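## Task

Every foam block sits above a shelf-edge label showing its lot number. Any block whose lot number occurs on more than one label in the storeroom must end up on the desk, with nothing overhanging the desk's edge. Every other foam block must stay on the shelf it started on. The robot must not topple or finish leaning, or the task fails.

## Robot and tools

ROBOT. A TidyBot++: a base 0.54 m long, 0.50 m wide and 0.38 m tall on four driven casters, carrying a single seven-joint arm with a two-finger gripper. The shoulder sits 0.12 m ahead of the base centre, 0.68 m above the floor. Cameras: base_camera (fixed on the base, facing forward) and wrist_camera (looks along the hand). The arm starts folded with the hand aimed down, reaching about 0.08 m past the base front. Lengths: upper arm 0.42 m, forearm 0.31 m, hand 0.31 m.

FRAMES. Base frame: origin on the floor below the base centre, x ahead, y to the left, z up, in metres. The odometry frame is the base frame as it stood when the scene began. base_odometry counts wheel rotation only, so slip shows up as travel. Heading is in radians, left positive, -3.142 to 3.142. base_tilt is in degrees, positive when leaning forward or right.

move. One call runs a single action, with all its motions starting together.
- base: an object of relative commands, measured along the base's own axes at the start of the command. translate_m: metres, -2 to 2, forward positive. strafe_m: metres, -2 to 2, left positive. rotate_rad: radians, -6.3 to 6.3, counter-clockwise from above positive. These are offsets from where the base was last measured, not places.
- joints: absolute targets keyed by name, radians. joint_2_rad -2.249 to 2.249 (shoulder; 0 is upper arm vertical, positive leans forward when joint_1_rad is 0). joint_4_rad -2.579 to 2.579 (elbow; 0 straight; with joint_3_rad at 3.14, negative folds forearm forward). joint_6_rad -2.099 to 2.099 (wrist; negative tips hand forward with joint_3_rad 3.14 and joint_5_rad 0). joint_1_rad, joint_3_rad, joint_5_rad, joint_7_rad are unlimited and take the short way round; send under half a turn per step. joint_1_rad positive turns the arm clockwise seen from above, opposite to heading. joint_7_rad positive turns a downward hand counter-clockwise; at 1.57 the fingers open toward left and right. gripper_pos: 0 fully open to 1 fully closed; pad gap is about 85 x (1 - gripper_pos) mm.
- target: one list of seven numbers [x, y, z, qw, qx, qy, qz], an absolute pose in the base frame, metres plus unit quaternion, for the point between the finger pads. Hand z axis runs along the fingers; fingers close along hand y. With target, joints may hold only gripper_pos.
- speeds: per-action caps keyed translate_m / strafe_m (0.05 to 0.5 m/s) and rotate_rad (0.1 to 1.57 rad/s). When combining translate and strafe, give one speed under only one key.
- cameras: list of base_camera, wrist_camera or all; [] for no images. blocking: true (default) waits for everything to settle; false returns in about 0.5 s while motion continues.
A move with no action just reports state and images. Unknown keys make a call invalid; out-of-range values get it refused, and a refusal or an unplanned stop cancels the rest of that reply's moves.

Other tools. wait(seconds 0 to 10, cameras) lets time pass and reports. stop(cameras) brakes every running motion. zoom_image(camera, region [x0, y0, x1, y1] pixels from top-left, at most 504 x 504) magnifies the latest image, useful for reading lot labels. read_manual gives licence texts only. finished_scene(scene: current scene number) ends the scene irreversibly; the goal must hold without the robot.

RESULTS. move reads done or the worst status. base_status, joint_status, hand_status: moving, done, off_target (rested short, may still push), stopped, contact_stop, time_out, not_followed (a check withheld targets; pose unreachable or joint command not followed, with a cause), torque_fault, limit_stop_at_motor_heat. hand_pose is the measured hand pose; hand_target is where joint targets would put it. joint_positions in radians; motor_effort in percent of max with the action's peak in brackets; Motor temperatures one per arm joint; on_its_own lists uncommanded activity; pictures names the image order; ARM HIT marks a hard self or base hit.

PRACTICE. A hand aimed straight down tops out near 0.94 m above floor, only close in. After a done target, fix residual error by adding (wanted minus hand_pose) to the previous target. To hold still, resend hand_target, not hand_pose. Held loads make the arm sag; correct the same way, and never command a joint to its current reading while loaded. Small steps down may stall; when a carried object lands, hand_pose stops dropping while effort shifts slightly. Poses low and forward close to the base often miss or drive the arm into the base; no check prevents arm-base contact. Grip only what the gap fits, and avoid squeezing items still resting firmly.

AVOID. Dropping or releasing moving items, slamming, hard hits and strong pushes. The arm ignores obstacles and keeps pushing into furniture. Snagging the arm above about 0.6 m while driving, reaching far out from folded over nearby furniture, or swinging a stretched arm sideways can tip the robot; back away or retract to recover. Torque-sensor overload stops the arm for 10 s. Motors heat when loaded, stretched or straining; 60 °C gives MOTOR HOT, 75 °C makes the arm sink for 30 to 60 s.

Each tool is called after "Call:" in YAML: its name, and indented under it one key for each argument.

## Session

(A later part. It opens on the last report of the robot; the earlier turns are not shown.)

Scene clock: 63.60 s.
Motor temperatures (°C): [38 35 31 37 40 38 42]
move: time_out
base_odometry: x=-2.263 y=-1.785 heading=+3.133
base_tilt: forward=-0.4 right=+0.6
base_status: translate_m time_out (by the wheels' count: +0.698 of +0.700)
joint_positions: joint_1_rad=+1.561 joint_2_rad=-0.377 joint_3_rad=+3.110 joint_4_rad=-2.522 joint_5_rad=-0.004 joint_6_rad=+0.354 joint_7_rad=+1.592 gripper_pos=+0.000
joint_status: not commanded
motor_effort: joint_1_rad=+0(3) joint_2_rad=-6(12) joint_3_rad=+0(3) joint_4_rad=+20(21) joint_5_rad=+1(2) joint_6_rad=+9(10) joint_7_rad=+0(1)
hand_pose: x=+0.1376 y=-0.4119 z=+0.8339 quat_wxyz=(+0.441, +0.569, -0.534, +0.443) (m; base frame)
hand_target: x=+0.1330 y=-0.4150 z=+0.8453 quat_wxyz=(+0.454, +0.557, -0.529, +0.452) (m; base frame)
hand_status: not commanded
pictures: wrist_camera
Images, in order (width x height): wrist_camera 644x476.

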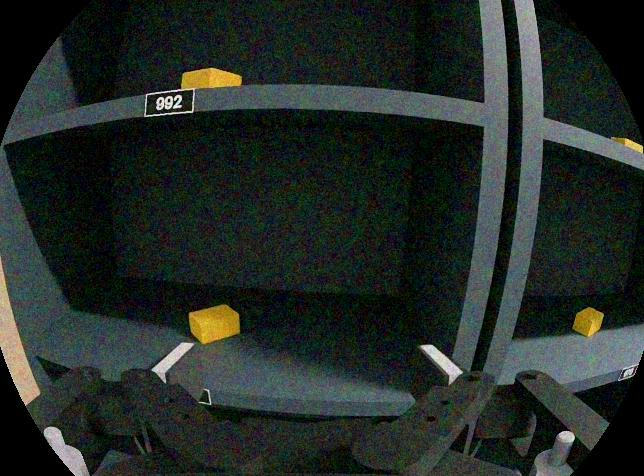

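Call:
move:
  base: {"translate_m": 0.2}
  joints: {"joint_6_rad": 0.0}
  cameras: ["wrist_camera"]

Call:
wait:
  seconds: 0
  cameras: ["wrist_camera"]

Call:
zoom_image:
  camera: "wrist_camera"
  region: [150, 160, 450, 400]

Scene clock: 67.17 s.
Motor temperatures (°C): [38 35 31 37 40 38 42]
move: time_out
base_odometry: x=-2.461 y=-1.783 heading=+3.131
base_tilt: forward=-0.3 right=+0.6
base_status: translate_m time_out (by the wheels' count: +0.198 of +0.200)
joint_positions: joint_1_rad=+1.561 joint_2_rad=-0.377 joint_3_rad=+3.110 joint_4_rad=-2.522 joint_5_rad=-0.004 joint_6_rad=+0.025 joint_7_rad=+1.592 gripper_pos=+0.000
joint_status: all done
motor_effort: joint_1_rad=+0(1) joint_2_rad=-5(7) joint_3_rad=+1(2) joint_4_rad=+19(22) joint_5_rad=+1(1) joint_6_rad=+7(10) joint_7_rad=+0(1)
hand_pose: x=+0.1354 y=-0.3738 z=+0.7395 quat_wxyz=(+0.345, +0.636, -0.598, +0.346) (m; base frame)
hand_target: x=+0.1311 y=-0.3692 z=+0.7304 quat_wxyz=(+0.337, +0.637, -0.606, +0.335) (m; base frame)
hand_status: not commanded
pictures: wrist_camera
Images, in order (width x height): wrist_camera 644x476.

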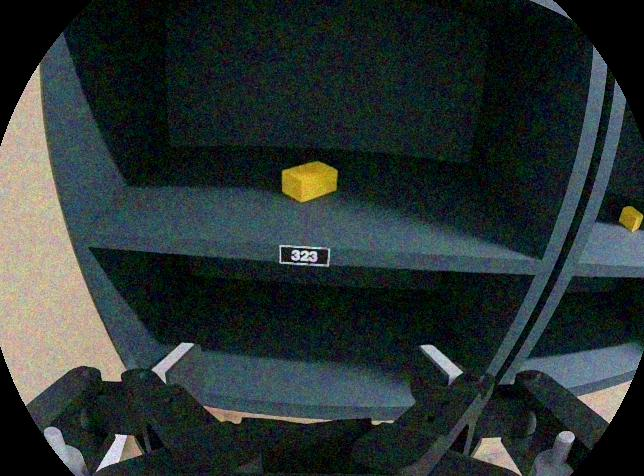

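not run: a stop that you did not command came earlier in this reply.

Scaled by 1.680.

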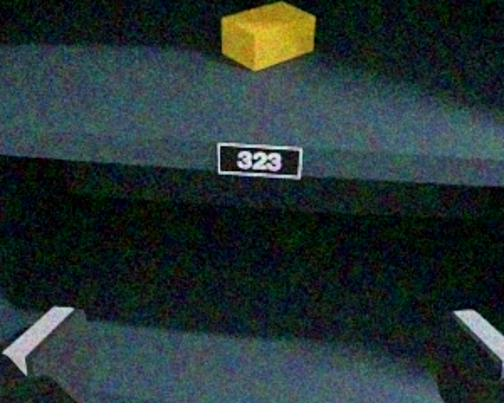

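Call:
move:
  base: {"translate_m": -1.75}
  cameras: ["wrist_camera"]

Call:
zoom_image:
  camera: "wrist_camera"
  region: [150, 160, 450, 400]

Call:
move:
  base: {"translate_m": -0.9}
  cameras: ["wrist_camera"]

Call:
zoom_image:
  camera: "wrist_camera"
  region: [150, 160, 450, 400]

Scene clock: 72.67 s.
Motor temperatures (°C): [38 35 31 37 40 38 42]
move: done
base_odometry: x=-0.711 y=-1.801 heading=+3.131
base_tilt: forward=-0.3 right=+0.6
base_status: done
joint_positions: joint_1_rad=+1.561 joint_2_rad=-0.377 joint_3_rad=+3.110 joint_4_rad=-2.522 joint_5_rad=-0.004 joint_6_rad=+0.025 joint_7_rad=+1.592 gripper_pos=+0.000
joint_status: not commanded
motor_effort: joint_1_rad=+0(1) joint_2_rad=-5(6) joint_3_rad=+1(2) joint_4_rad=+19(20) joint_5_rad=+1(1) joint_6_rad=+8(8) joint_7_rad=+0(1)
hand_pose: x=+0.1354 y=-0.3738 z=+0.7395 quat_wxyz=(+0.345, +0.636, -0.598, +0.346) (m; base frame)
hand_target: x=+0.1311 y=-0.3692 z=+0.7304 quat_wxyz=(+0.337, +0.637, -0.606, +0.335) (m; base frame)
hand_status: not commanded
pictures: wrist_camera
Images, in order (width x height): wrist_camera 644x476.

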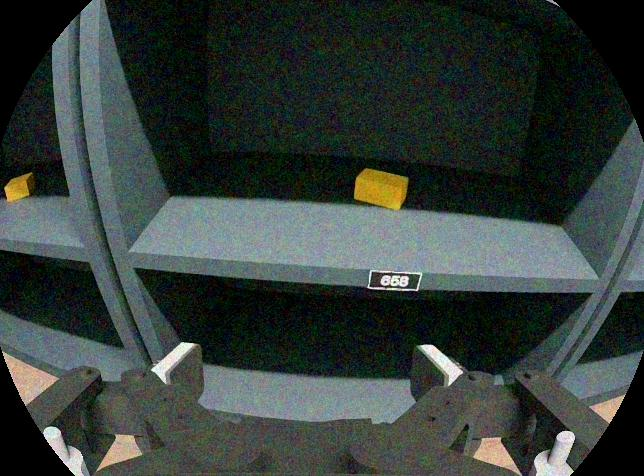

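Scaled by 1.680.

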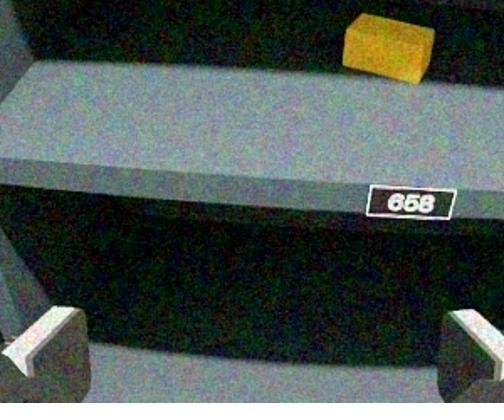

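Scene clock: 75.83 s.
Motor temperatures (°C): [38 35 31 37 40 38 42]
move: done
base_odometry: x=+0.189 y=-1.810 heading=+3.131
base_tilt: forward=-0.4 right=+0.6
base_status: done
joint_positions: joint_1_rad=+1.561 joint_2_rad=-0.377 joint_3_rad=+3.110 joint_4_rad=-2.522 joint_5_rad=-0.004 joint_6_rad=+0.025 joint_7_rad=+1.592 gripper_pos=+0.000
joint_status: not commanded
motor_effort: joint_1_rad=+0(1) joint_2_rad=-5(6) joint_3_rad=+1(2) joint_4_rad=+19(20) joint_5_rad=+1(1) joint_6_rad=+8(8) joint_7_rad=+0(1)
hand_pose: x=+0.1354 y=-0.3738 z=+0.7395 quat_wxyz=(+0.345, +0.636, -0.598, +0.346) (m; base frame)
hand_target: x=+0.1311 y=-0.3692 z=+0.7304 quat_wxyz=(+0.337, +0.637, -0.606, +0.335) (m; base frame)
hand_status: not commanded
pictures: wrist_camera
Images, in order (width x height): wrist_camera 644x476.

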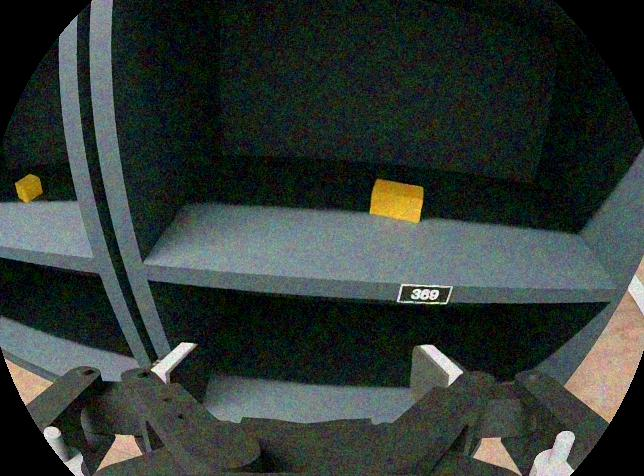

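Scaled by 1.680.

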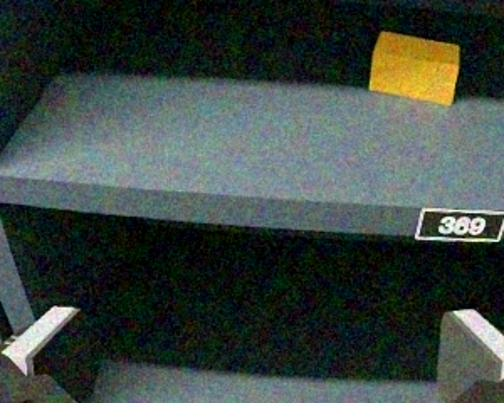

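Call:
move:
  base: {"translate_m": 1.7, "strafe_m": 0.0}
  target: [0.13, -0.36, 1.12, 0.3265, 0.627, -0.627, 0.3265]

Call:
wait:
  seconds: 0

Scene clock: 81.87 s.
Motor temperatures (°C): [38 35 31 37 40 38 42]
move: done
base_odometry: x=-1.511 y=-1.792 heading=+3.132
base_tilt: forward=-0.4 right=+0.6
base_status: done
joint_positions: joint_1_rad=+0.722 joint_2_rad=-0.347 joint_3_rad=+3.389 joint_4_rad=-1.141 joint_5_rad=+0.488 joint_6_rad=-1.415 joint_7_rad=+1.238 gripper_pos=+0.000
joint_status: not commanded
motor_effort: joint_1_rad=-1(1) joint_2_rad=-3(9) joint_3_rad=-2(2) joint_4_rad=+16(23) joint_5_rad=+3(4) joint_6_rad=+7(9) joint_7_rad=+0(1)
hand_pose: x=+0.1530 y=-0.3594 z=+1.1225 quat_wxyz=(+0.316, +0.647, -0.599, +0.349) (m; base frame)
hand_target: x=+0.1300 y=-0.3600 z=+1.1200 quat_wxyz=(+0.327, +0.627, -0.627, +0.327) (m; base frame)
hand_status: done (0.023 m and 4.9 deg from the pose sent, 0.381 m and 4.7 deg at the start)
pictures: base_camera, wrist_camera
Images, in order (width x height): base_camera 644x364, wrist_camera 644x476.

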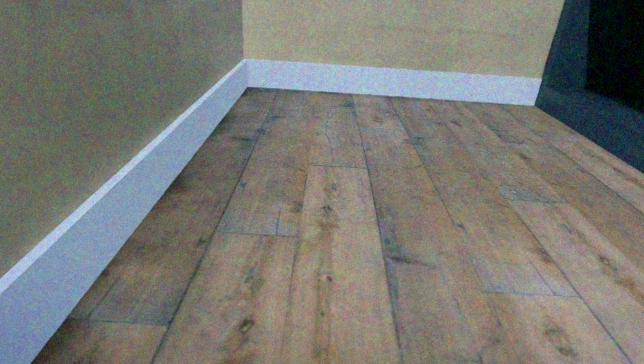

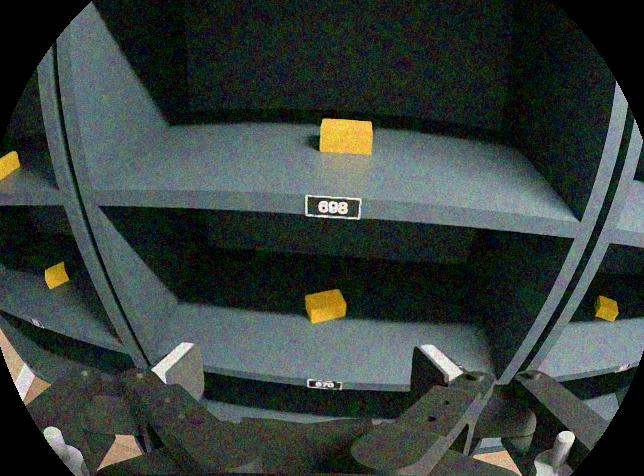

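Scene clock: 81.87 s.
Motor temperatures (°C): [38 35 31 37 40 38 42]
base_odometry: x=-1.511 y=-1.792 heading=+3.132
base_tilt: forward=-0.4 right=+0.6
base_status: done
joint_positions: joint_1_rad=+0.722 joint_2_rad=-0.347 joint_3_rad=+3.389 joint_4_rad=-1.141 joint_5_rad=+0.488 joint_6_rad=-1.415 joint_7_rad=+1.238 gripper_pos=+0.000
joint_status: not commanded
motor_effort: joint_1_rad=-1(1) joint_2_rad=-3(9) joint_3_rad=-2(2) joint_4_rad=+16(23) joint_5_rad=+3(4) joint_6_rad=+7(9) joint_7_rad=+0(1)
hand_pose: x=+0.1530 y=-0.3594 z=+1.1225 quat_wxyz=(+0.316, +0.647, -0.599, +0.349) (m; base frame)
hand_target: x=+0.1300 y=-0.3600 z=+1.1200 quat_wxyz=(+0.327, +0.627, -0.627, +0.327) (m; base frame)
hand_status: done (0.023 m and 4.9 deg from the pose sent, 0.381 m and 4.7 deg at the start)
pictures: base_camera, wrist_camera
Images, in order (width x height): base_camera 644x364, wrist_camera 644x476.

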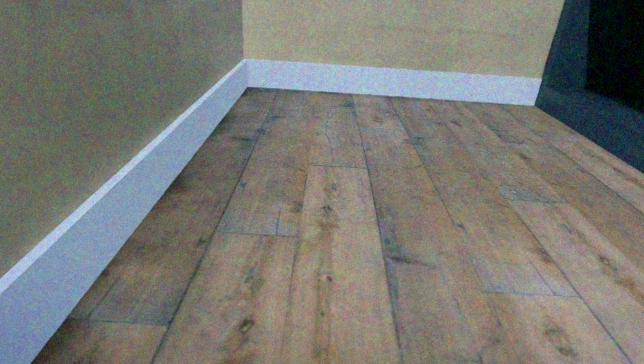

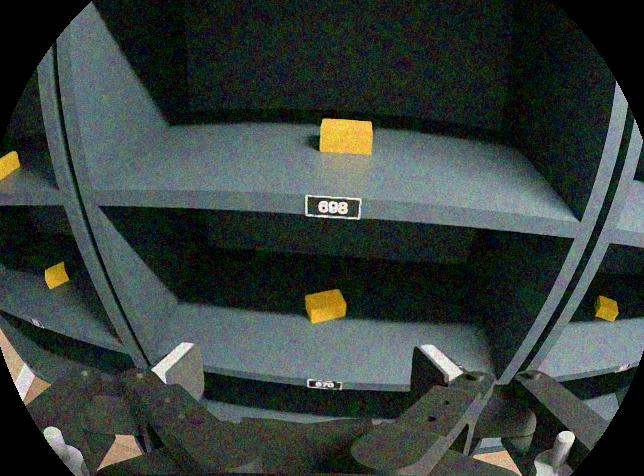

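Call:
zoom_image:
  camera: "wrist_camera"
  region: [300, 100, 400, 220]

Scaled by 4.200.

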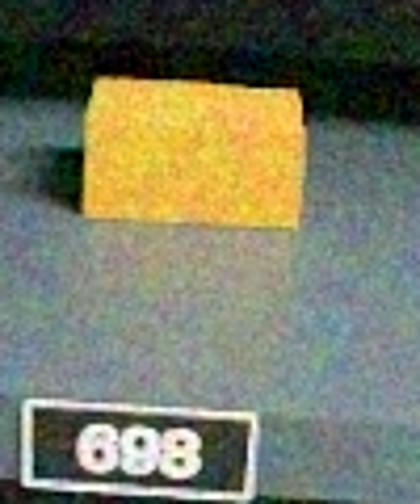

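Call:
move:
  base: {"strafe_m": -0.22}
  target: [0.12, -0.33, 1.09, 0.380, 0.596, -0.596, 0.380]
  cameras: ["wrist_camera"]

Call:
move:
  target: [0.12, -0.48, 1.08, 0.380, 0.596, -0.596, 0.380]
  cameras: ["wrist_camera"]

Scene clock: 86.27 s.
Motor temperatures (°C): [38 35 30 37 40 38 42]
move: done
base_odometry: x=-1.509 y=-1.572 heading=+3.133
base_tilt: forward=-0.4 right=+0.6
base_status: done
joint_positions: joint_1_rad=+0.901 joint_2_rad=-0.530 joint_3_rad=+3.251 joint_4_rad=-1.479 joint_5_rad=+0.521 joint_6_rad=-1.217 joint_7_rad=+1.139 gripper_pos=+0.000
joint_status: not commanded
motor_effort: joint_1_rad=+0(1) joint_2_rad=+0(3) joint_3_rad=-2(3) joint_4_rad=+17(19) joint_5_rad=+4(4) joint_6_rad=+7(8) joint_7_rad=+0(1)
hand_pose: x=+0.1323 y=-0.3253 z=+1.0762 quat_wxyz=(+0.348, +0.621, -0.598, +0.368) (m; base frame)
hand_target: x=+0.1200 y=-0.3300 z=+1.0900 quat_wxyz=(+0.380, +0.596, -0.596, +0.380) (m; base frame)
hand_status: done (0.019 m and 4.8 deg from the pose sent, 0.055 m and 10.1 deg at the start)
pictures: wrist_camera
Images, in order (width x height): wrist_camera 644x476.

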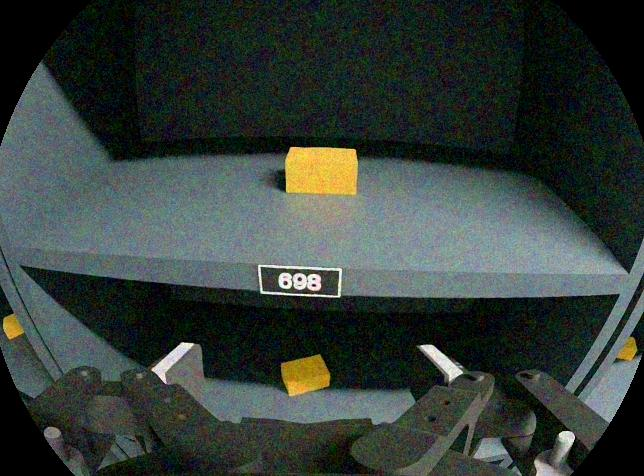

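Scene clock: 87.83 s.
Motor temperatures (°C): [38 35 30 37 40 38 42]
move: done
base_odometry: x=-1.509 y=-1.572 heading=+3.133
base_tilt: forward=-0.4 right=+0.6
base_status: not commanded
joint_positions: joint_1_rad=+0.758 joint_2_rad=-0.304 joint_3_rad=+3.610 joint_4_rad=-1.434 joint_5_rad=+0.521 joint_6_rad=-0.952 joint_7_rad=+1.169 gripper_pos=+0.000
joint_status: not commanded
motor_effort: joint_1_rad=+0(1) joint_2_rad=-7(8) joint_3_rad=-3(3) joint_4_rad=+20(21) joint_5_rad=+3(4) joint_6_rad=+7(8) joint_7_rad=+0(1)
hand_pose: x=+0.1073 y=-0.4679 z=+1.0632 quat_wxyz=(+0.369, +0.590, -0.621, +0.360) (m; base frame)
hand_target: x=+0.1200 y=-0.4800 z=+1.0800 quat_wxyz=(+0.380, +0.596, -0.596, +0.380) (m; base frame)
hand_status: done (0.024 m and 4.0 deg from the pose sent, 0.155 m and 4.8 deg at the start)
pictures: wrist_camera
Images, in order (width x height): wrist_camera 644x476.

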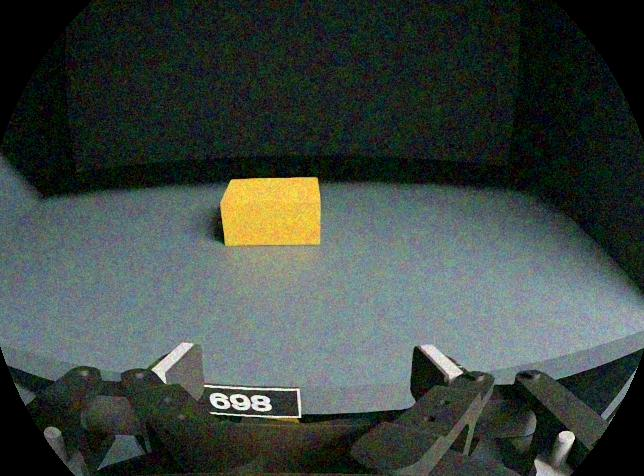

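Call:
move:
  joints: {"gripper_pos": 1.0}
  target: [0.115, -0.60, 1.065, 0.404, 0.58, -0.58, 0.404]
  cameras: ["wrist_camera"]

Call:
move:
  target: [0.115, -0.69, 1.06, 0.404, 0.58, -0.58, 0.404]
  cameras: ["wrist_camera"]

Scene clock: 90.40 s.
Motor temperatures (°C): [38 35 30 37 40 38 42]
move: done
base_odometry: x=-1.509 y=-1.572 heading=+3.133
base_tilt: forward=-0.3 right=+0.6
base_status: not commanded
joint_positions: joint_1_rad=+0.758 joint_2_rad=-0.040 joint_3_rad=+3.955 joint_4_rad=-1.378 joint_5_rad=+0.082 joint_6_rad=-0.637 joint_7_rad=+1.535 gripper_pos=+0.999
joint_status: all done
motor_effort: joint_1_rad=+0(1) joint_2_rad=-13(16) joint_3_rad=+0(3) joint_4_rad=+23(23) joint_5_rad=+1(4) joint_6_rad=+8(9) joint_7_rad=+0(1)
hand_pose: x=+0.0984 y=-0.5883 z=+1.0459 quat_wxyz=(+0.398, +0.586, -0.598, +0.375) (m; base frame)
hand_target: x=+0.1150 y=-0.6000 z=+1.0650 quat_wxyz=(+0.404, +0.580, -0.580, +0.404) (m; base frame)
hand_status: done (0.028 m and 4.1 deg from the pose sent, 0.132 m and 8.1 deg at the start)
pictures: wrist_camera
Images, in order (width x height): wrist_camera 644x476.

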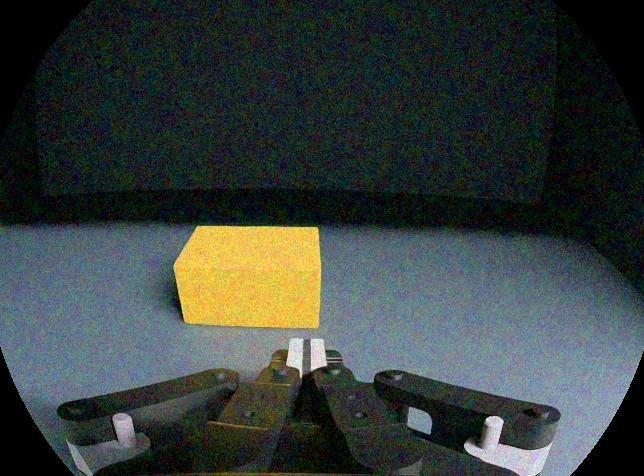

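Scene clock: 92.37 s.
Motor temperatures (°C): [38 35 30 37 40 38 42]
move: done
base_odometry: x=-1.509 y=-1.572 heading=+3.133
base_tilt: forward=-0.3 right=+0.6
base_status: not commanded
joint_positions: joint_1_rad=+1.183 joint_2_rad=+0.204 joint_3_rad=+3.704 joint_4_rad=-1.134 joint_5_rad=-0.270 joint_6_rad=-0.636 joint_7_rad=+1.752 gripper_pos=+0.999
joint_status: not commanded
motor_effort: joint_1_rad=+0(1) joint_2_rad=-26(27) joint_3_rad=+2(2) joint_4_rad=+21(23) joint_5_rad=+0(1) joint_6_rad=+8(9) joint_7_rad=+0(1)
hand_pose: x=+0.1018 y=-0.6769 z=+1.0619 quat_wxyz=(+0.411, +0.578, -0.588, +0.389) (m; base frame)
hand_target: x=+0.1150 y=-0.6900 z=+1.0600 quat_wxyz=(+0.404, +0.580, -0.580, +0.404) (m; base frame)
hand_status: done (0.019 m and 2.1 deg from the pose sent, 0.104 m and 4.1 deg at the start)
pictures: wrist_camera
Images, in order (width x height): wrist_camera 644x476.

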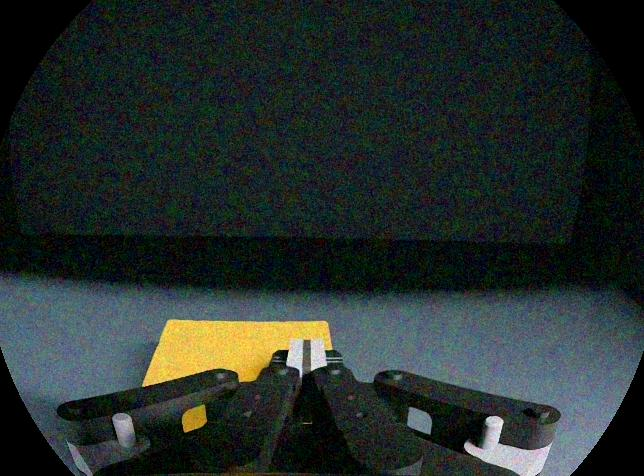

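Call:
move:
  target: [0.14, -0.50, 1.08, 0.404, 0.58, -0.58, 0.404]
  cameras: []

Call:
move:
  joints: {"gripper_pos": 0.0}
  target: [0.137, -0.58, 1.065, 0.404, 0.58, -0.58, 0.404]
  cameras: ["wrist_camera"]

Scene clock: 94.77 s.
Motor temperatures (°C): [38 35 30 37 40 38 42]
move: done
base_odometry: x=-1.509 y=-1.572 heading=+3.133
base_tilt: forward=-0.4 right=+0.6
base_status: not commanded
joint_positions: joint_1_rad=+0.812 joint_2_rad=-0.262 joint_3_rad=+3.590 joint_4_rad=-1.459 joint_5_rad=+0.501 joint_6_rad=-0.696 joint_7_rad=+1.154 gripper_pos=+0.999
joint_status: not commanded
motor_effort: joint_1_rad=+0(1) joint_2_rad=-8(28) joint_3_rad=-2(2) joint_4_rad=+21(23) joint_5_rad=+3(3) joint_6_rad=+8(9) joint_7_rad=+0(1)
hand_pose: x=+0.1394 y=-0.5057 z=+1.1034 quat_wxyz=(+0.404, +0.567, -0.573, +0.433) (m; base frame)
hand_target: x=+0.1400 y=-0.5000 z=+1.0800 quat_wxyz=(+0.404, +0.580, -0.580, +0.404) (m; base frame)
hand_status: done (0.024 m and 3.8 deg from the pose sent, 0.182 m and 2.1 deg at the start)
pictures: none
No camera images: "cameras" was empty.

Scene clock: 96.13 s.
Motor temperatures (°C): [38 35 30 37 40 38 42]
move: done
base_odometry: x=-1.509 y=-1.572 heading=+3.133
base_tilt: forward=-0.4 right=+0.6
base_status: not commanded
joint_positions: joint_1_rad=+0.721 joint_2_rad=-0.100 joint_3_rad=+3.852 joint_4_rad=-1.420 joint_5_rad=+0.346 joint_6_rad=-0.650 joint_7_rad=+1.300 gripper_pos=+0.000
joint_status: all done
motor_effort: joint_1_rad=-1(1) joint_2_rad=-12(14) joint_3_rad=-1(3) joint_4_rad=+22(23) joint_5_rad=+2(3) joint_6_rad=+8(9) joint_7_rad=+0(1)
hand_pose: x=+0.1155 y=-0.5695 z=+1.0507 quat_wxyz=(+0.406, +0.580, -0.598, +0.375) (m; base frame)
hand_target: x=+0.1370 y=-0.5800 z=+1.0650 quat_wxyz=(+0.404, +0.580, -0.580, +0.404) (m; base frame)
hand_status: done (0.028 m and 3.9 deg from the pose sent, 0.084 m and 3.8 deg at the start)
pictures: wrist_camera
Images, in order (width x height): wrist_camera 644x476.

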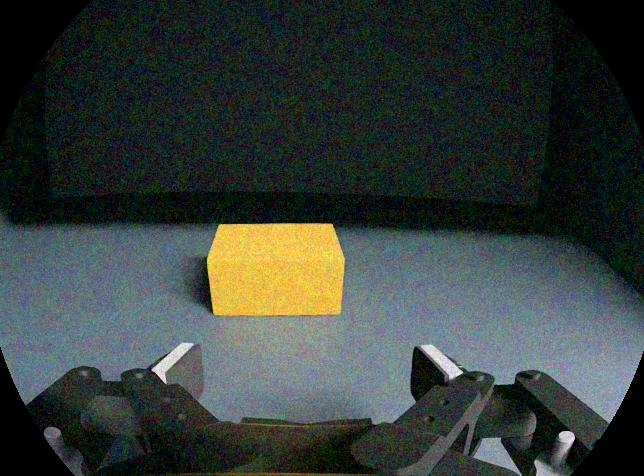

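Call:
move:
  target: [0.155, -0.62, 1.06, 0.404, 0.58, -0.58, 0.404]
  cameras: ["wrist_camera"]

Scene clock: 97.63 s.
Motor temperatures (°C): [38 35 30 37 40 38 42]
move: done
base_odometry: x=-1.509 y=-1.572 heading=+3.133
base_tilt: forward=-0.3 right=+0.6
base_status: not commanded
joint_positions: joint_1_rad=+0.753 joint_2_rad=+0.033 joint_3_rad=+3.878 joint_4_rad=-1.339 joint_5_rad=+0.138 joint_6_rad=-0.623 joint_7_rad=+1.424 gripper_pos=+0.000
joint_status: not commanded
motor_effort: joint_1_rad=-1(1) joint_2_rad=-17(20) joint_3_rad=+1(2) joint_4_rad=+22(23) joint_5_rad=+1(2) joint_6_rad=+8(8) joint_7_rad=+0(1)
hand_pose: x=+0.1563 y=-0.6093 z=+1.0432 quat_wxyz=(+0.396, +0.594, -0.588, +0.380) (m; base frame)
hand_target: x=+0.1550 y=-0.6200 z=+1.0600 quat_wxyz=(+0.404, +0.580, -0.580, +0.404) (m; base frame)
hand_status: done (0.020 m and 3.4 deg from the pose sent, 0.065 m and 3.9 deg at the start)
pictures: wrist_camera
Images, in order (width x height): wrist_camera 644x476.

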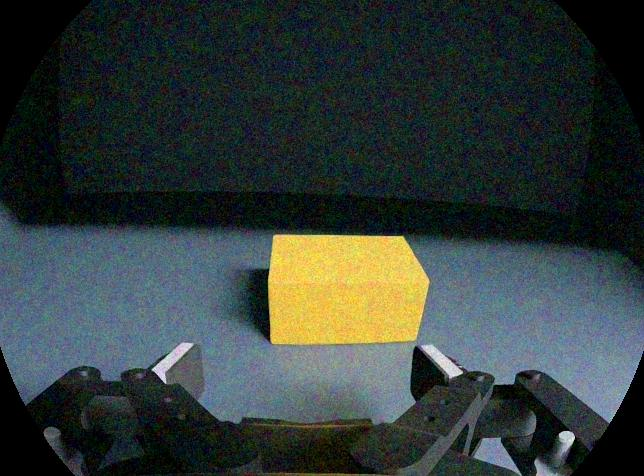

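Call:
move:
  target: [0.137, -0.62, 1.06, 0.404, 0.58, -0.58, 0.404]
  cameras: ["wrist_camera"]

Scene clock: 98.80 s.
Motor temperatures (°C): [38 35 30 37 40 38 42]
move: done
base_odometry: x=-1.509 y=-1.572 heading=+3.133
base_tilt: forward=-0.3 right=+0.6
base_status: not commanded
joint_positions: joint_1_rad=+0.792 joint_2_rad=+0.033 joint_3_rad=+3.896 joint_4_rad=-1.339 joint_5_rad=+0.041 joint_6_rad=-0.621 joint_7_rad=+1.525 gripper_pos=+0.000
joint_status: not commanded
motor_effort: joint_1_rad=-1(2) joint_2_rad=-17(18) joint_3_rad=+1(2) joint_4_rad=+22(23) joint_5_rad=+1(2) joint_6_rad=+8(9) joint_7_rad=+0(1)
hand_pose: x=+0.1397 y=-0.6106 z=+1.0422 quat_wxyz=(+0.394, +0.595, -0.588, +0.380) (m; base frame)
hand_target: x=+0.1370 y=-0.6200 z=+1.0600 quat_wxyz=(+0.404, +0.580, -0.580, +0.404) (m; base frame)
hand_status: done (0.020 m and 3.6 deg from the pose sent, 0.028 m and 3.4 deg at the start)
pictures: wrist_camera
Images, in order (width x height): wrist_camera 644x476.

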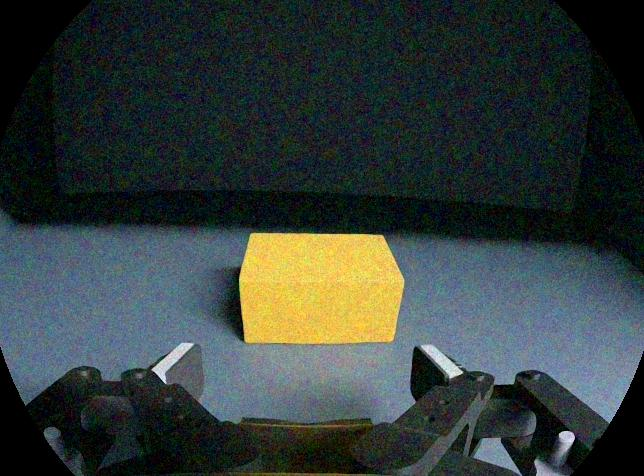

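Call:
move:
  target: [0.131, -0.655, 1.06, 0.404, 0.58, -0.58, 0.404]
  cameras: ["wrist_camera"]

Call:
move:
  target: [0.131, -0.70, 1.06, 0.404, 0.58, -0.58, 0.404]
  cameras: ["wrist_camera"]

Scene clock: 100.20 s.
Motor temperatures (°C): [38 35 30 37 40 38 42]
move: done
base_odometry: x=-1.509 y=-1.572 heading=+3.133
base_tilt: forward=-0.3 right=+0.6
base_status: not commanded
joint_positions: joint_1_rad=+0.992 joint_2_rad=+0.118 joint_3_rad=+3.818 joint_4_rad=-1.247 joint_5_rad=-0.141 joint_6_rad=-0.621 joint_7_rad=+1.656 gripper_pos=+0.000
joint_status: not commanded
motor_effort: joint_1_rad=-1(1) joint_2_rad=-21(23) joint_3_rad=+1(2) joint_4_rad=+22(23) joint_5_rad=+0(1) joint_6_rad=+8(9) joint_7_rad=+0(1)
hand_pose: x=+0.1159 y=-0.6422 z=+1.0526 quat_wxyz=(+0.404, +0.582, -0.593, +0.384) (m; base frame)
hand_target: x=+0.1310 y=-0.6550 z=+1.0600 quat_wxyz=(+0.404, +0.580, -0.580, +0.404) (m; base frame)
hand_status: done (0.021 m and 2.7 deg from the pose sent, 0.049 m and 3.6 deg at the start)
pictures: wrist_camera
Images, in order (width x height): wrist_camera 644x476.

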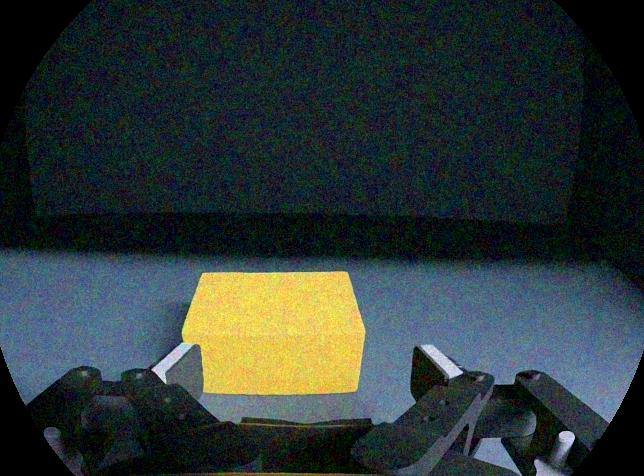

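Scene clock: 101.37 s.
Motor temperatures (°C): [38 35 30 37 40 38 42]
move: done
base_odometry: x=-1.509 y=-1.572 heading=+3.133
base_tilt: forward=-0.3 right=+0.6
base_status: not commanded
joint_positions: joint_1_rad=+1.172 joint_2_rad=+0.236 joint_3_rad=+3.686 joint_4_rad=-1.099 joint_5_rad=-0.221 joint_6_rad=-0.621 joint_7_rad=+1.690 gripper_pos=+0.000
joint_status: not commanded
motor_effort: joint_1_rad=-1(1) joint_2_rad=-27(29) joint_3_rad=+2(3) joint_4_rad=+22(23) joint_5_rad=+0(1) joint_6_rad=+8(9) joint_7_rad=+0(0)
hand_pose: x=+0.1172 y=-0.6907 z=+1.0649 quat_wxyz=(+0.417, +0.574, -0.585, +0.392) (m; base frame)
hand_target: x=+0.1310 y=-0.7000 z=+1.0600 quat_wxyz=(+0.404, +0.580, -0.580, +0.404) (m; base frame)
hand_status: done (0.017 m and 2.2 deg from the pose sent, 0.060 m and 2.7 deg at the start)
pictures: wrist_camera
Images, in order (width x height): wrist_camera 644x476.

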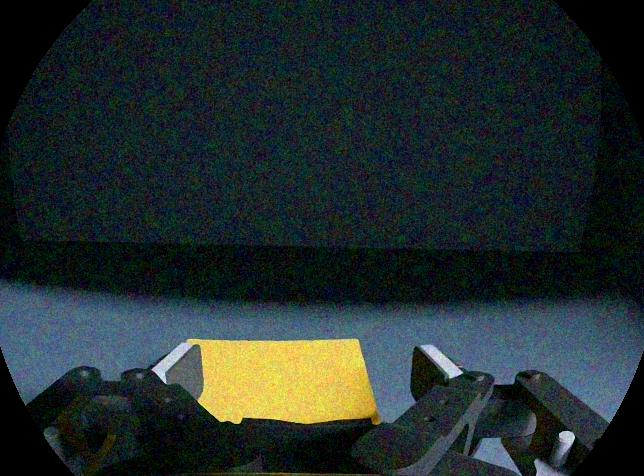

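Call:
move:
  target: [0.145, -0.70, 1.10, 0.404, 0.58, -0.58, 0.404]
  cameras: ["wrist_camera"]

Call:
move:
  target: [0.145, -0.695, 1.05, 0.404, 0.58, -0.58, 0.404]
  cameras: ["wrist_camera"]

Scene clock: 102.97 s.
Motor temperatures (°C): [38 35 30 37 40 38 42]
move: done
base_odometry: x=-1.509 y=-1.572 heading=+3.133
base_tilt: forward=-0.3 right=+0.6
base_status: not commanded
joint_positions: joint_1_rad=+1.190 joint_2_rad=+0.266 joint_3_rad=+3.667 joint_4_rad=-0.909 joint_5_rad=-0.221 joint_6_rad=-0.718 joint_7_rad=+1.689 gripper_pos=+0.000
joint_status: not commanded
motor_effort: joint_1_rad=-1(1) joint_2_rad=-28(29) joint_3_rad=+2(3) joint_4_rad=+21(23) joint_5_rad=+0(0) joint_6_rad=+9(9) joint_7_rad=+0(1)
hand_pose: x=+0.1374 y=-0.6925 z=+1.1274 quat_wxyz=(+0.436, +0.575, -0.558, +0.409) (m; base frame)
hand_target: x=+0.1450 y=-0.7000 z=+1.1000 quat_wxyz=(+0.404, +0.580, -0.580, +0.404) (m; base frame)
hand_status: done (0.029 m and 4.5 deg from the pose sent, 0.046 m and 2.2 deg at the start)
pictures: wrist_camera
Images, in order (width x height): wrist_camera 644x476.

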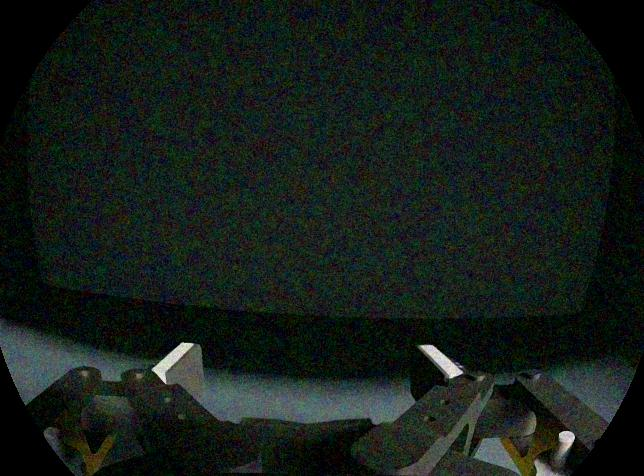

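Scene clock: 104.33 s.
Motor temperatures (°C): [38 35 30 37 40 38 42]
move: done
base_odometry: x=-1.509 y=-1.572 heading=+3.133
base_tilt: forward=-0.3 right=+0.6
base_status: not commanded
joint_positions: joint_1_rad=+1.142 joint_2_rad=+0.240 joint_3_rad=+3.685 joint_4_rad=-1.108 joint_5_rad=-0.221 joint_6_rad=-0.626 joint_7_rad=+1.689 gripper_pos=+0.000
joint_status: not commanded
motor_effort: joint_1_rad=+0(1) joint_2_rad=-27(30) joint_3_rad=+2(3) joint_4_rad=+21(23) joint_5_rad=+0(2) joint_6_rad=+8(9) joint_7_rad=+0(1)
hand_pose: x=+0.1388 y=-0.6911 z=+1.0555 quat_wxyz=(+0.406, +0.586, -0.580, +0.393) (m; base frame)
hand_target: x=+0.1450 y=-0.6950 z=+1.0500 quat_wxyz=(+0.404, +0.580, -0.580, +0.404) (m; base frame)
hand_status: done (0.009 m and 1.4 deg from the pose sent, 0.078 m and 4.5 deg at the start)
pictures: wrist_camera
Images, in order (width x height): wrist_camera 644x476.

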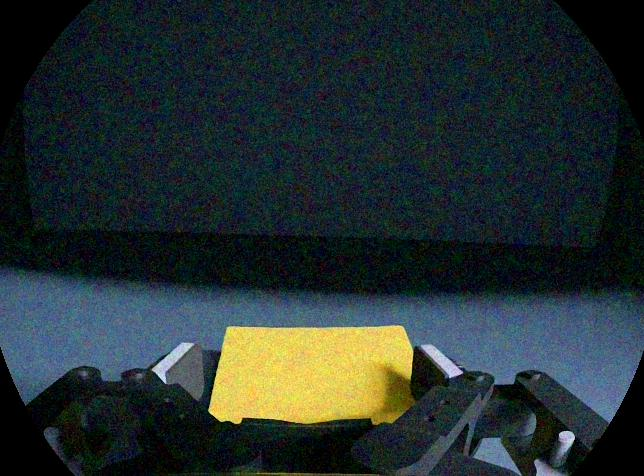

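Call:
move:
  target: [0.142, -0.695, 1.035, 0.404, 0.58, -0.58, 0.404]
  cameras: ["wrist_camera"]

Call:
move:
  joints: {"gripper_pos": 0.4}
  cameras: ["wrist_camera"]

Scene clock: 105.30 s.
Motor temperatures (°C): [38 35 30 37 40 38 42]
move: off_target
base_odometry: x=-1.509 y=-1.572 heading=+3.133
base_tilt: forward=-0.4 right=+0.6
base_status: not commanded
joint_positions: joint_1_rad=+1.137 joint_2_rad=+0.225 joint_3_rad=+3.685 joint_4_rad=-1.155 joint_5_rad=-0.221 joint_6_rad=-0.567 joint_7_rad=+1.689 gripper_pos=+0.000
joint_status: not commanded
motor_effort: joint_1_rad=+0(1) joint_2_rad=-24(28) joint_3_rad=+2(3) joint_4_rad=+19(22) joint_5_rad=+0(0) joint_6_rad=+6(8) joint_7_rad=-1(1)
hand_pose: x=+0.1349 y=-0.6904 z=+1.0550 quat_wxyz=(+0.413, +0.578, -0.578, +0.402) (m; base frame)
hand_target: x=+0.1420 y=-0.6950 z=+1.0350 quat_wxyz=(+0.404, +0.580, -0.580, +0.404) (m; base frame)
hand_status: off_target (0.022 m and 1.1 deg from the pose sent, 0.021 m and 1.4 deg at the start)
pictures: wrist_camera
Images, in order (width x height): wrist_camera 644x476.

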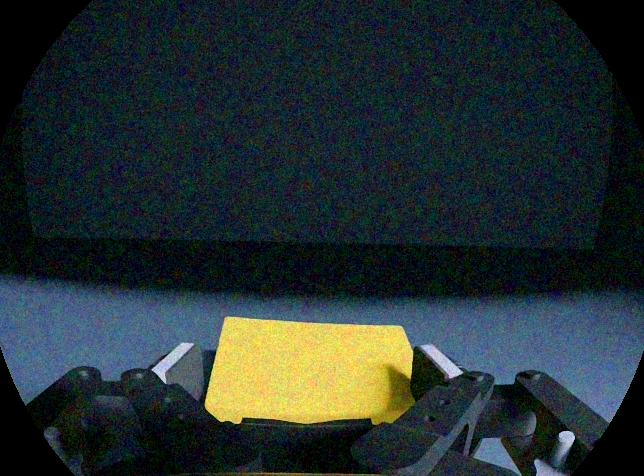

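Scene clock: 106.07 s.
Motor temperatures (°C): [38 35 30 37 40 38 42]
move: done
base_odometry: x=-1.509 y=-1.572 heading=+3.133
base_tilt: forward=-0.4 right=+0.6
base_status: not commanded
joint_positions: joint_1_rad=+1.128 joint_2_rad=+0.218 joint_3_rad=+3.685 joint_4_rad=-1.155 joint_5_rad=-0.221 joint_6_rad=-0.564 joint_7_rad=+1.689 gripper_pos=+0.399
joint_status: all done
motor_effort: joint_1_rad=+1(2) joint_2_rad=-23(25) joint_3_rad=+3(4) joint_4_rad=+17(19) joint_5_rad=+0(1) joint_6_rad=+6(7) joint_7_rad=-1(1)
hand_pose: x=+0.1400 y=-0.6884 z=+1.0597 quat_wxyz=(+0.413, +0.578, -0.575, +0.407) (m; base frame)
hand_target: x=+0.1420 y=-0.6950 z=+1.0350 quat_wxyz=(+0.404, +0.580, -0.580, +0.404) (m; base frame)
hand_status: not commanded
pictures: wrist_camera
Images, in order (width x height): wrist_camera 644x476.

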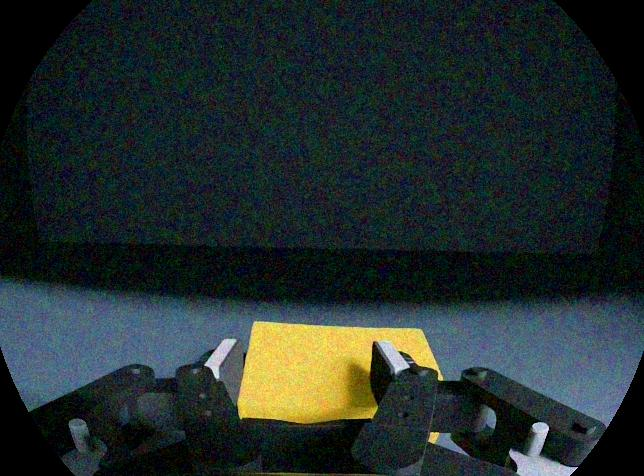

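Call:
move:
  joints: {"gripper_pos": 0.0}
  target: [0.128, -0.695, 1.08, 0.404, 0.58, -0.58, 0.404]
  cameras: ["wrist_camera"]

Call:
move:
  target: [0.128, -0.695, 1.06, 0.404, 0.58, -0.58, 0.404]
  cameras: ["wrist_camera"]

Scene clock: 107.70 s.
Motor temperatures (°C): [38 35 30 37 40 38 42]
move: done
base_odometry: x=-1.509 y=-1.572 heading=+3.133
base_tilt: forward=-0.3 right=+0.6
base_status: not commanded
joint_positions: joint_1_rad=+1.192 joint_2_rad=+0.233 joint_3_rad=+3.685 joint_4_rad=-1.027 joint_5_rad=-0.226 joint_6_rad=-0.641 joint_7_rad=+1.690 gripper_pos=+0.000
joint_status: all done
motor_effort: joint_1_rad=-1(1) joint_2_rad=-28(28) joint_3_rad=+2(4) joint_4_rad=+21(23) joint_5_rad=+0(1) joint_6_rad=+8(9) joint_7_rad=-1(1)
hand_pose: x=+0.1108 y=-0.6885 z=+1.1034 quat_wxyz=(+0.435, +0.561, -0.576, +0.406) (m; base frame)
hand_target: x=+0.1280 y=-0.6950 z=+1.0800 quat_wxyz=(+0.404, +0.580, -0.580, +0.404) (m; base frame)
hand_status: done (0.030 m and 4.1 deg from the pose sent, 0.024 m and 1.2 deg at the start)
pictures: wrist_camera
Images, in order (width x height): wrist_camera 644x476.

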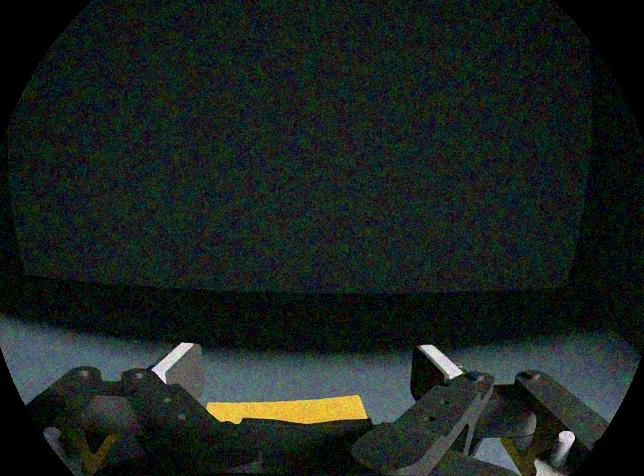

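Scene clock: 108.57 s.
Motor temperatures (°C): [38 35 30 37 40 38 42]
move: done
base_odometry: x=-1.509 y=-1.572 heading=+3.133
base_tilt: forward=-0.4 right=+0.6
base_status: not commanded
joint_positions: joint_1_rad=+1.191 joint_2_rad=+0.234 joint_3_rad=+3.685 joint_4_rad=-1.080 joint_5_rad=-0.232 joint_6_rad=-0.640 joint_7_rad=+1.704 gripper_pos=+0.000
joint_status: not commanded
motor_effort: joint_1_rad=+0(1) joint_2_rad=-27(29) joint_3_rad=+2(2) joint_4_rad=+21(23) joint_5_rad=+0(0) joint_6_rad=+8(9) joint_7_rad=+0(1)
hand_pose: x=+0.1086 y=-0.6884 z=+1.0723 quat_wxyz=(+0.420, +0.572, -0.586, +0.391) (m; base frame)
hand_target: x=+0.1280 y=-0.6950 z=+1.0600 quat_wxyz=(+0.404, +0.580, -0.580, +0.404) (m; base frame)
hand_status: done (0.024 m and 2.6 deg from the pose sent, 0.047 m and 4.1 deg at the start)
pictures: wrist_camera
Images, in order (width x height): wrist_camera 644x476.

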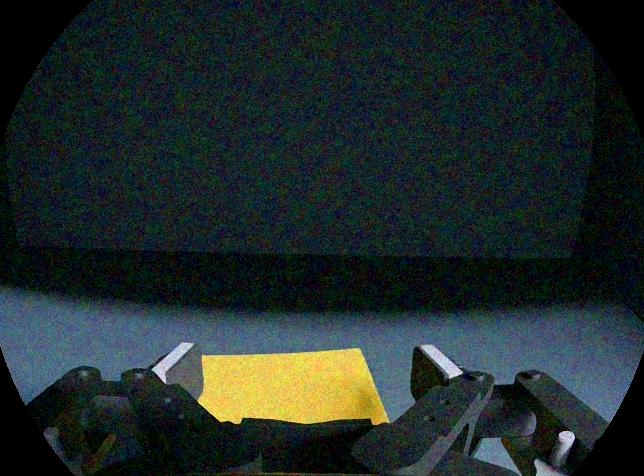

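Call:
move:
  target: [0.12, -0.58, 1.09, 0.404, 0.58, -0.58, 0.404]
  cameras: []

Call:
move:
  joints: {"gripper_pos": 1.0}
  target: [0.097, -0.585, 1.05, 0.404, 0.58, -0.58, 0.404]
  cameras: ["wrist_camera"]

Scene clock: 110.93 s.
Motor temperatures (°C): [38 35 30 37 40 38 42]
move: done
base_odometry: x=-1.509 y=-1.572 heading=+3.133
base_tilt: forward=-0.3 right=+0.6
base_status: not commanded
joint_positions: joint_1_rad=+0.710 joint_2_rad=-0.067 joint_3_rad=+3.932 joint_4_rad=-1.277 joint_5_rad=+0.074 joint_6_rad=-0.640 joint_7_rad=+1.521 gripper_pos=+0.000
joint_status: not commanded
motor_effort: joint_1_rad=+0(1) joint_2_rad=-12(28) joint_3_rad=-1(3) joint_4_rad=+21(23) joint_5_rad=+1(1) joint_6_rad=+9(9) joint_7_rad=+0(1)
hand_pose: x=+0.1307 y=-0.5827 z=+1.1156 quat_wxyz=(+0.406, +0.573, -0.565, +0.433) (m; base frame)
hand_target: x=+0.1200 y=-0.5800 z=+1.0900 quat_wxyz=(+0.404, +0.580, -0.580, +0.404) (m; base frame)
hand_status: done (0.028 m and 3.9 deg from the pose sent, 0.110 m and 2.6 deg at the start)
pictures: none
No camera images: "cameras" was empty.

Scene clock: 112.03 s.
Motor temperatures (°C): [38 35 30 37 40 38 42]
move: done
base_odometry: x=-1.509 y=-1.572 heading=+3.133
base_tilt: forward=-0.4 right=+0.6
base_status: not commanded
joint_positions: joint_1_rad=+0.700 joint_2_rad=-0.082 joint_3_rad=+3.996 joint_4_rad=-1.425 joint_5_rad=+0.075 joint_6_rad=-0.589 joint_7_rad=+1.524 gripper_pos=+0.999
joint_status: all done
motor_effort: joint_1_rad=-1(1) joint_2_rad=-12(13) joint_3_rad=-1(2) joint_4_rad=+22(23) joint_5_rad=+1(1) joint_6_rad=+8(9) joint_7_rad=+0(1)
hand_pose: x=+0.0994 y=-0.5827 z=+1.0460 quat_wxyz=(+0.387, +0.577, -0.598, +0.400) (m; base frame)
hand_target: x=+0.0970 y=-0.5850 z=+1.0500 quat_wxyz=(+0.404, +0.580, -0.580, +0.404) (m; base frame)
hand_status: done (0.005 m and 2.9 deg from the pose sent, 0.074 m and 3.9 deg at the start)
pictures: wrist_camera
Images, in order (width x height): wrist_camera 644x476.

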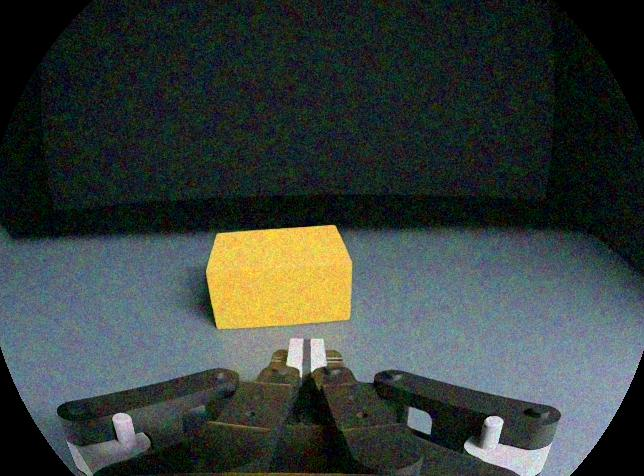

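Call:
move:
  target: [0.08, -0.61, 1.035, 0.404, 0.58, -0.58, 0.404]
  cameras: ["wrist_camera"]

Call:
move:
  target: [0.085, -0.68, 1.03, 0.404, 0.58, -0.58, 0.404]
  cameras: ["wrist_camera"]

Scene clock: 113.70 s.
Motor temperatures (°C): [38 35 30 37 40 38 42]
move: done
base_odometry: x=-1.509 y=-1.572 heading=+3.133
base_tilt: forward=-0.3 right=+0.6
base_status: not commanded
joint_positions: joint_1_rad=+0.815 joint_2_rad=-0.021 joint_3_rad=+4.005 joint_4_rad=-1.425 joint_5_rad=-0.200 joint_6_rad=-0.557 joint_7_rad=+1.813 gripper_pos=+0.999
joint_status: not commanded
motor_effort: joint_1_rad=+0(1) joint_2_rad=-14(16) joint_3_rad=+0(1) joint_4_rad=+21(23) joint_5_rad=+0(1) joint_6_rad=+8(9) joint_7_rad=+0(1)
hand_pose: x=+0.0870 y=-0.6000 z=+1.0360 quat_wxyz=(+0.395, +0.593, -0.579, +0.395) (m; base frame)
hand_target: x=+0.0800 y=-0.6100 z=+1.0350 quat_wxyz=(+0.404, +0.580, -0.580, +0.404) (m; base frame)
hand_status: done (0.012 m and 2.1 deg from the pose sent, 0.035 m and 2.9 deg at the start)
pictures: wrist_camera
Images, in order (width x height): wrist_camera 644x476.

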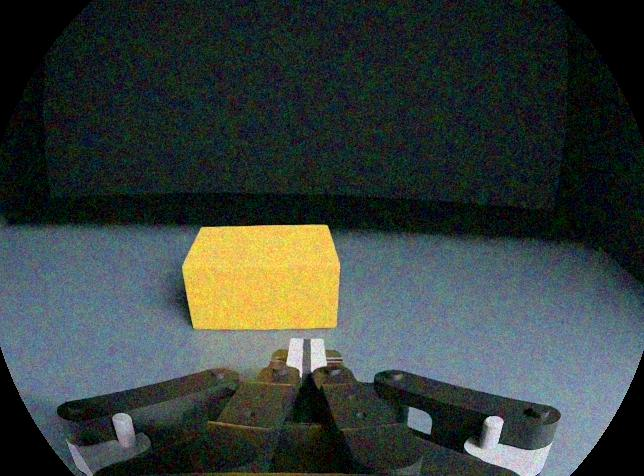

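Scene clock: 115.27 s.
Motor temperatures (°C): [38 35 30 37 40 38 42]
move: done
base_odometry: x=-1.509 y=-1.572 heading=+3.133
base_tilt: forward=-0.4 right=+0.6
base_status: not commanded
joint_positions: joint_1_rad=+1.224 joint_2_rad=+0.171 joint_3_rad=+3.707 joint_4_rad=-1.280 joint_5_rad=-0.404 joint_6_rad=-0.557 joint_7_rad=+1.922 gripper_pos=+0.999
joint_status: not commanded
motor_effort: joint_1_rad=+0(1) joint_2_rad=-25(26) joint_3_rad=+2(2) joint_4_rad=+22(23) joint_5_rad=-1(1) joint_6_rad=+8(9) joint_7_rad=+0(1)
hand_pose: x=+0.0772 y=-0.6676 z=+1.0242 quat_wxyz=(+0.403, +0.585, -0.588, +0.387) (m; base frame)
hand_target: x=+0.0850 y=-0.6800 z=+1.0300 quat_wxyz=(+0.404, +0.580, -0.580, +0.404) (m; base frame)
hand_status: done (0.016 m and 2.2 deg from the pose sent, 0.080 m and 2.1 deg at the start)
pictures: wrist_camera
Images, in order (width x height): wrist_camera 644x476.

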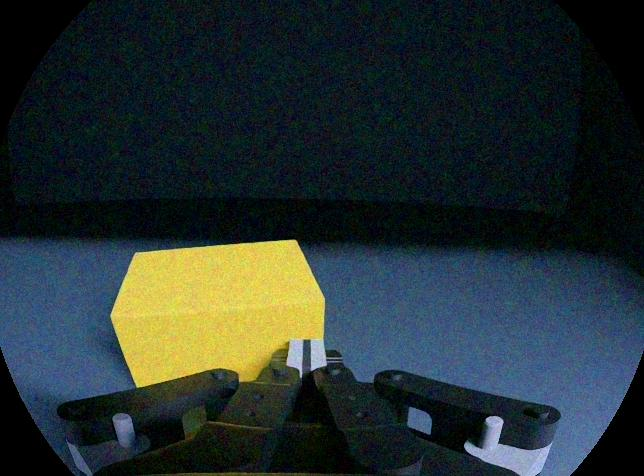

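Call:
move:
  target: [0.092, -0.735, 1.02, 0.404, 0.58, -0.58, 0.404]
  cameras: ["wrist_camera"]

Call:
move:
  target: [0.100, -0.78, 1.02, 0.404, 0.58, -0.58, 0.404]
  cameras: ["wrist_camera"]

Scene clock: 116.80 s.
Motor temperatures (°C): [38 35 30 37 40 38 42]
move: done
base_odometry: x=-1.509 y=-1.572 heading=+3.133
base_tilt: forward=-0.4 right=+0.6
base_status: not commanded
joint_positions: joint_1_rad=+1.369 joint_2_rad=+0.306 joint_3_rad=+3.549 joint_4_rad=-1.124 joint_5_rad=-0.405 joint_6_rad=-0.557 joint_7_rad=+1.922 gripper_pos=+0.999
joint_status: not commanded
motor_effort: joint_1_rad=+0(1) joint_2_rad=-31(34) joint_3_rad=+2(3) joint_4_rad=+21(23) joint_5_rad=-1(1) joint_6_rad=+8(9) joint_7_rad=+0(1)
hand_pose: x=+0.0911 y=-0.7248 z=+1.0197 quat_wxyz=(+0.411, +0.596, -0.571, +0.387) (m; base frame)
hand_target: x=+0.0920 y=-0.7350 z=+1.0200 quat_wxyz=(+0.404, +0.580, -0.580, +0.404) (m; base frame)
hand_status: done (0.010 m and 2.9 deg from the pose sent, 0.069 m and 2.2 deg at the start)
pictures: wrist_camera
Images, in order (width x height): wrist_camera 644x476.

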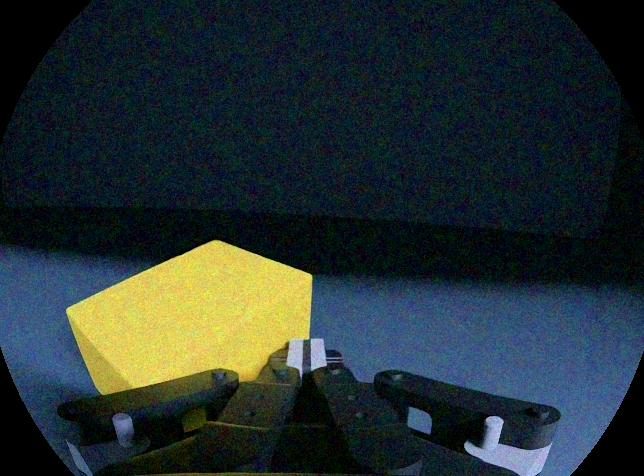

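Scene clock: 117.97 s.
Motor temperatures (°C): [38 35 30 37 40 38 42]
move: done
base_odometry: x=-1.509 y=-1.572 heading=+3.133
base_tilt: forward=-0.4 right=+0.6
base_status: not commanded
joint_positions: joint_1_rad=+1.431 joint_2_rad=+0.414 joint_3_rad=+3.474 joint_4_rad=-0.934 joint_5_rad=-0.405 joint_6_rad=-0.557 joint_7_rad=+1.856 gripper_pos=+0.999
joint_status: not commanded
motor_effort: joint_1_rad=-1(1) joint_2_rad=-34(36) joint_3_rad=+2(2) joint_4_rad=+22(23) joint_5_rad=-1(1) joint_6_rad=+8(8) joint_7_rad=-1(1)
hand_pose: x=+0.1068 y=-0.7714 z=+1.0496 quat_wxyz=(+0.420, +0.575, -0.561, +0.421) (m; base frame)
hand_target: x=+0.1000 y=-0.7800 z=+1.0200 quat_wxyz=(+0.404, +0.580, -0.580, +0.404) (m; base frame)
hand_status: done (0.032 m and 3.5 deg from the pose sent, 0.056 m and 2.9 deg at the start)
pictures: wrist_camera
Images, in order (width x height): wrist_camera 644x476.

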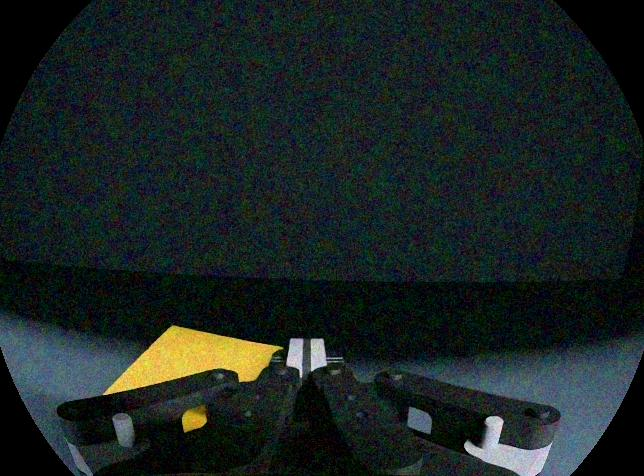

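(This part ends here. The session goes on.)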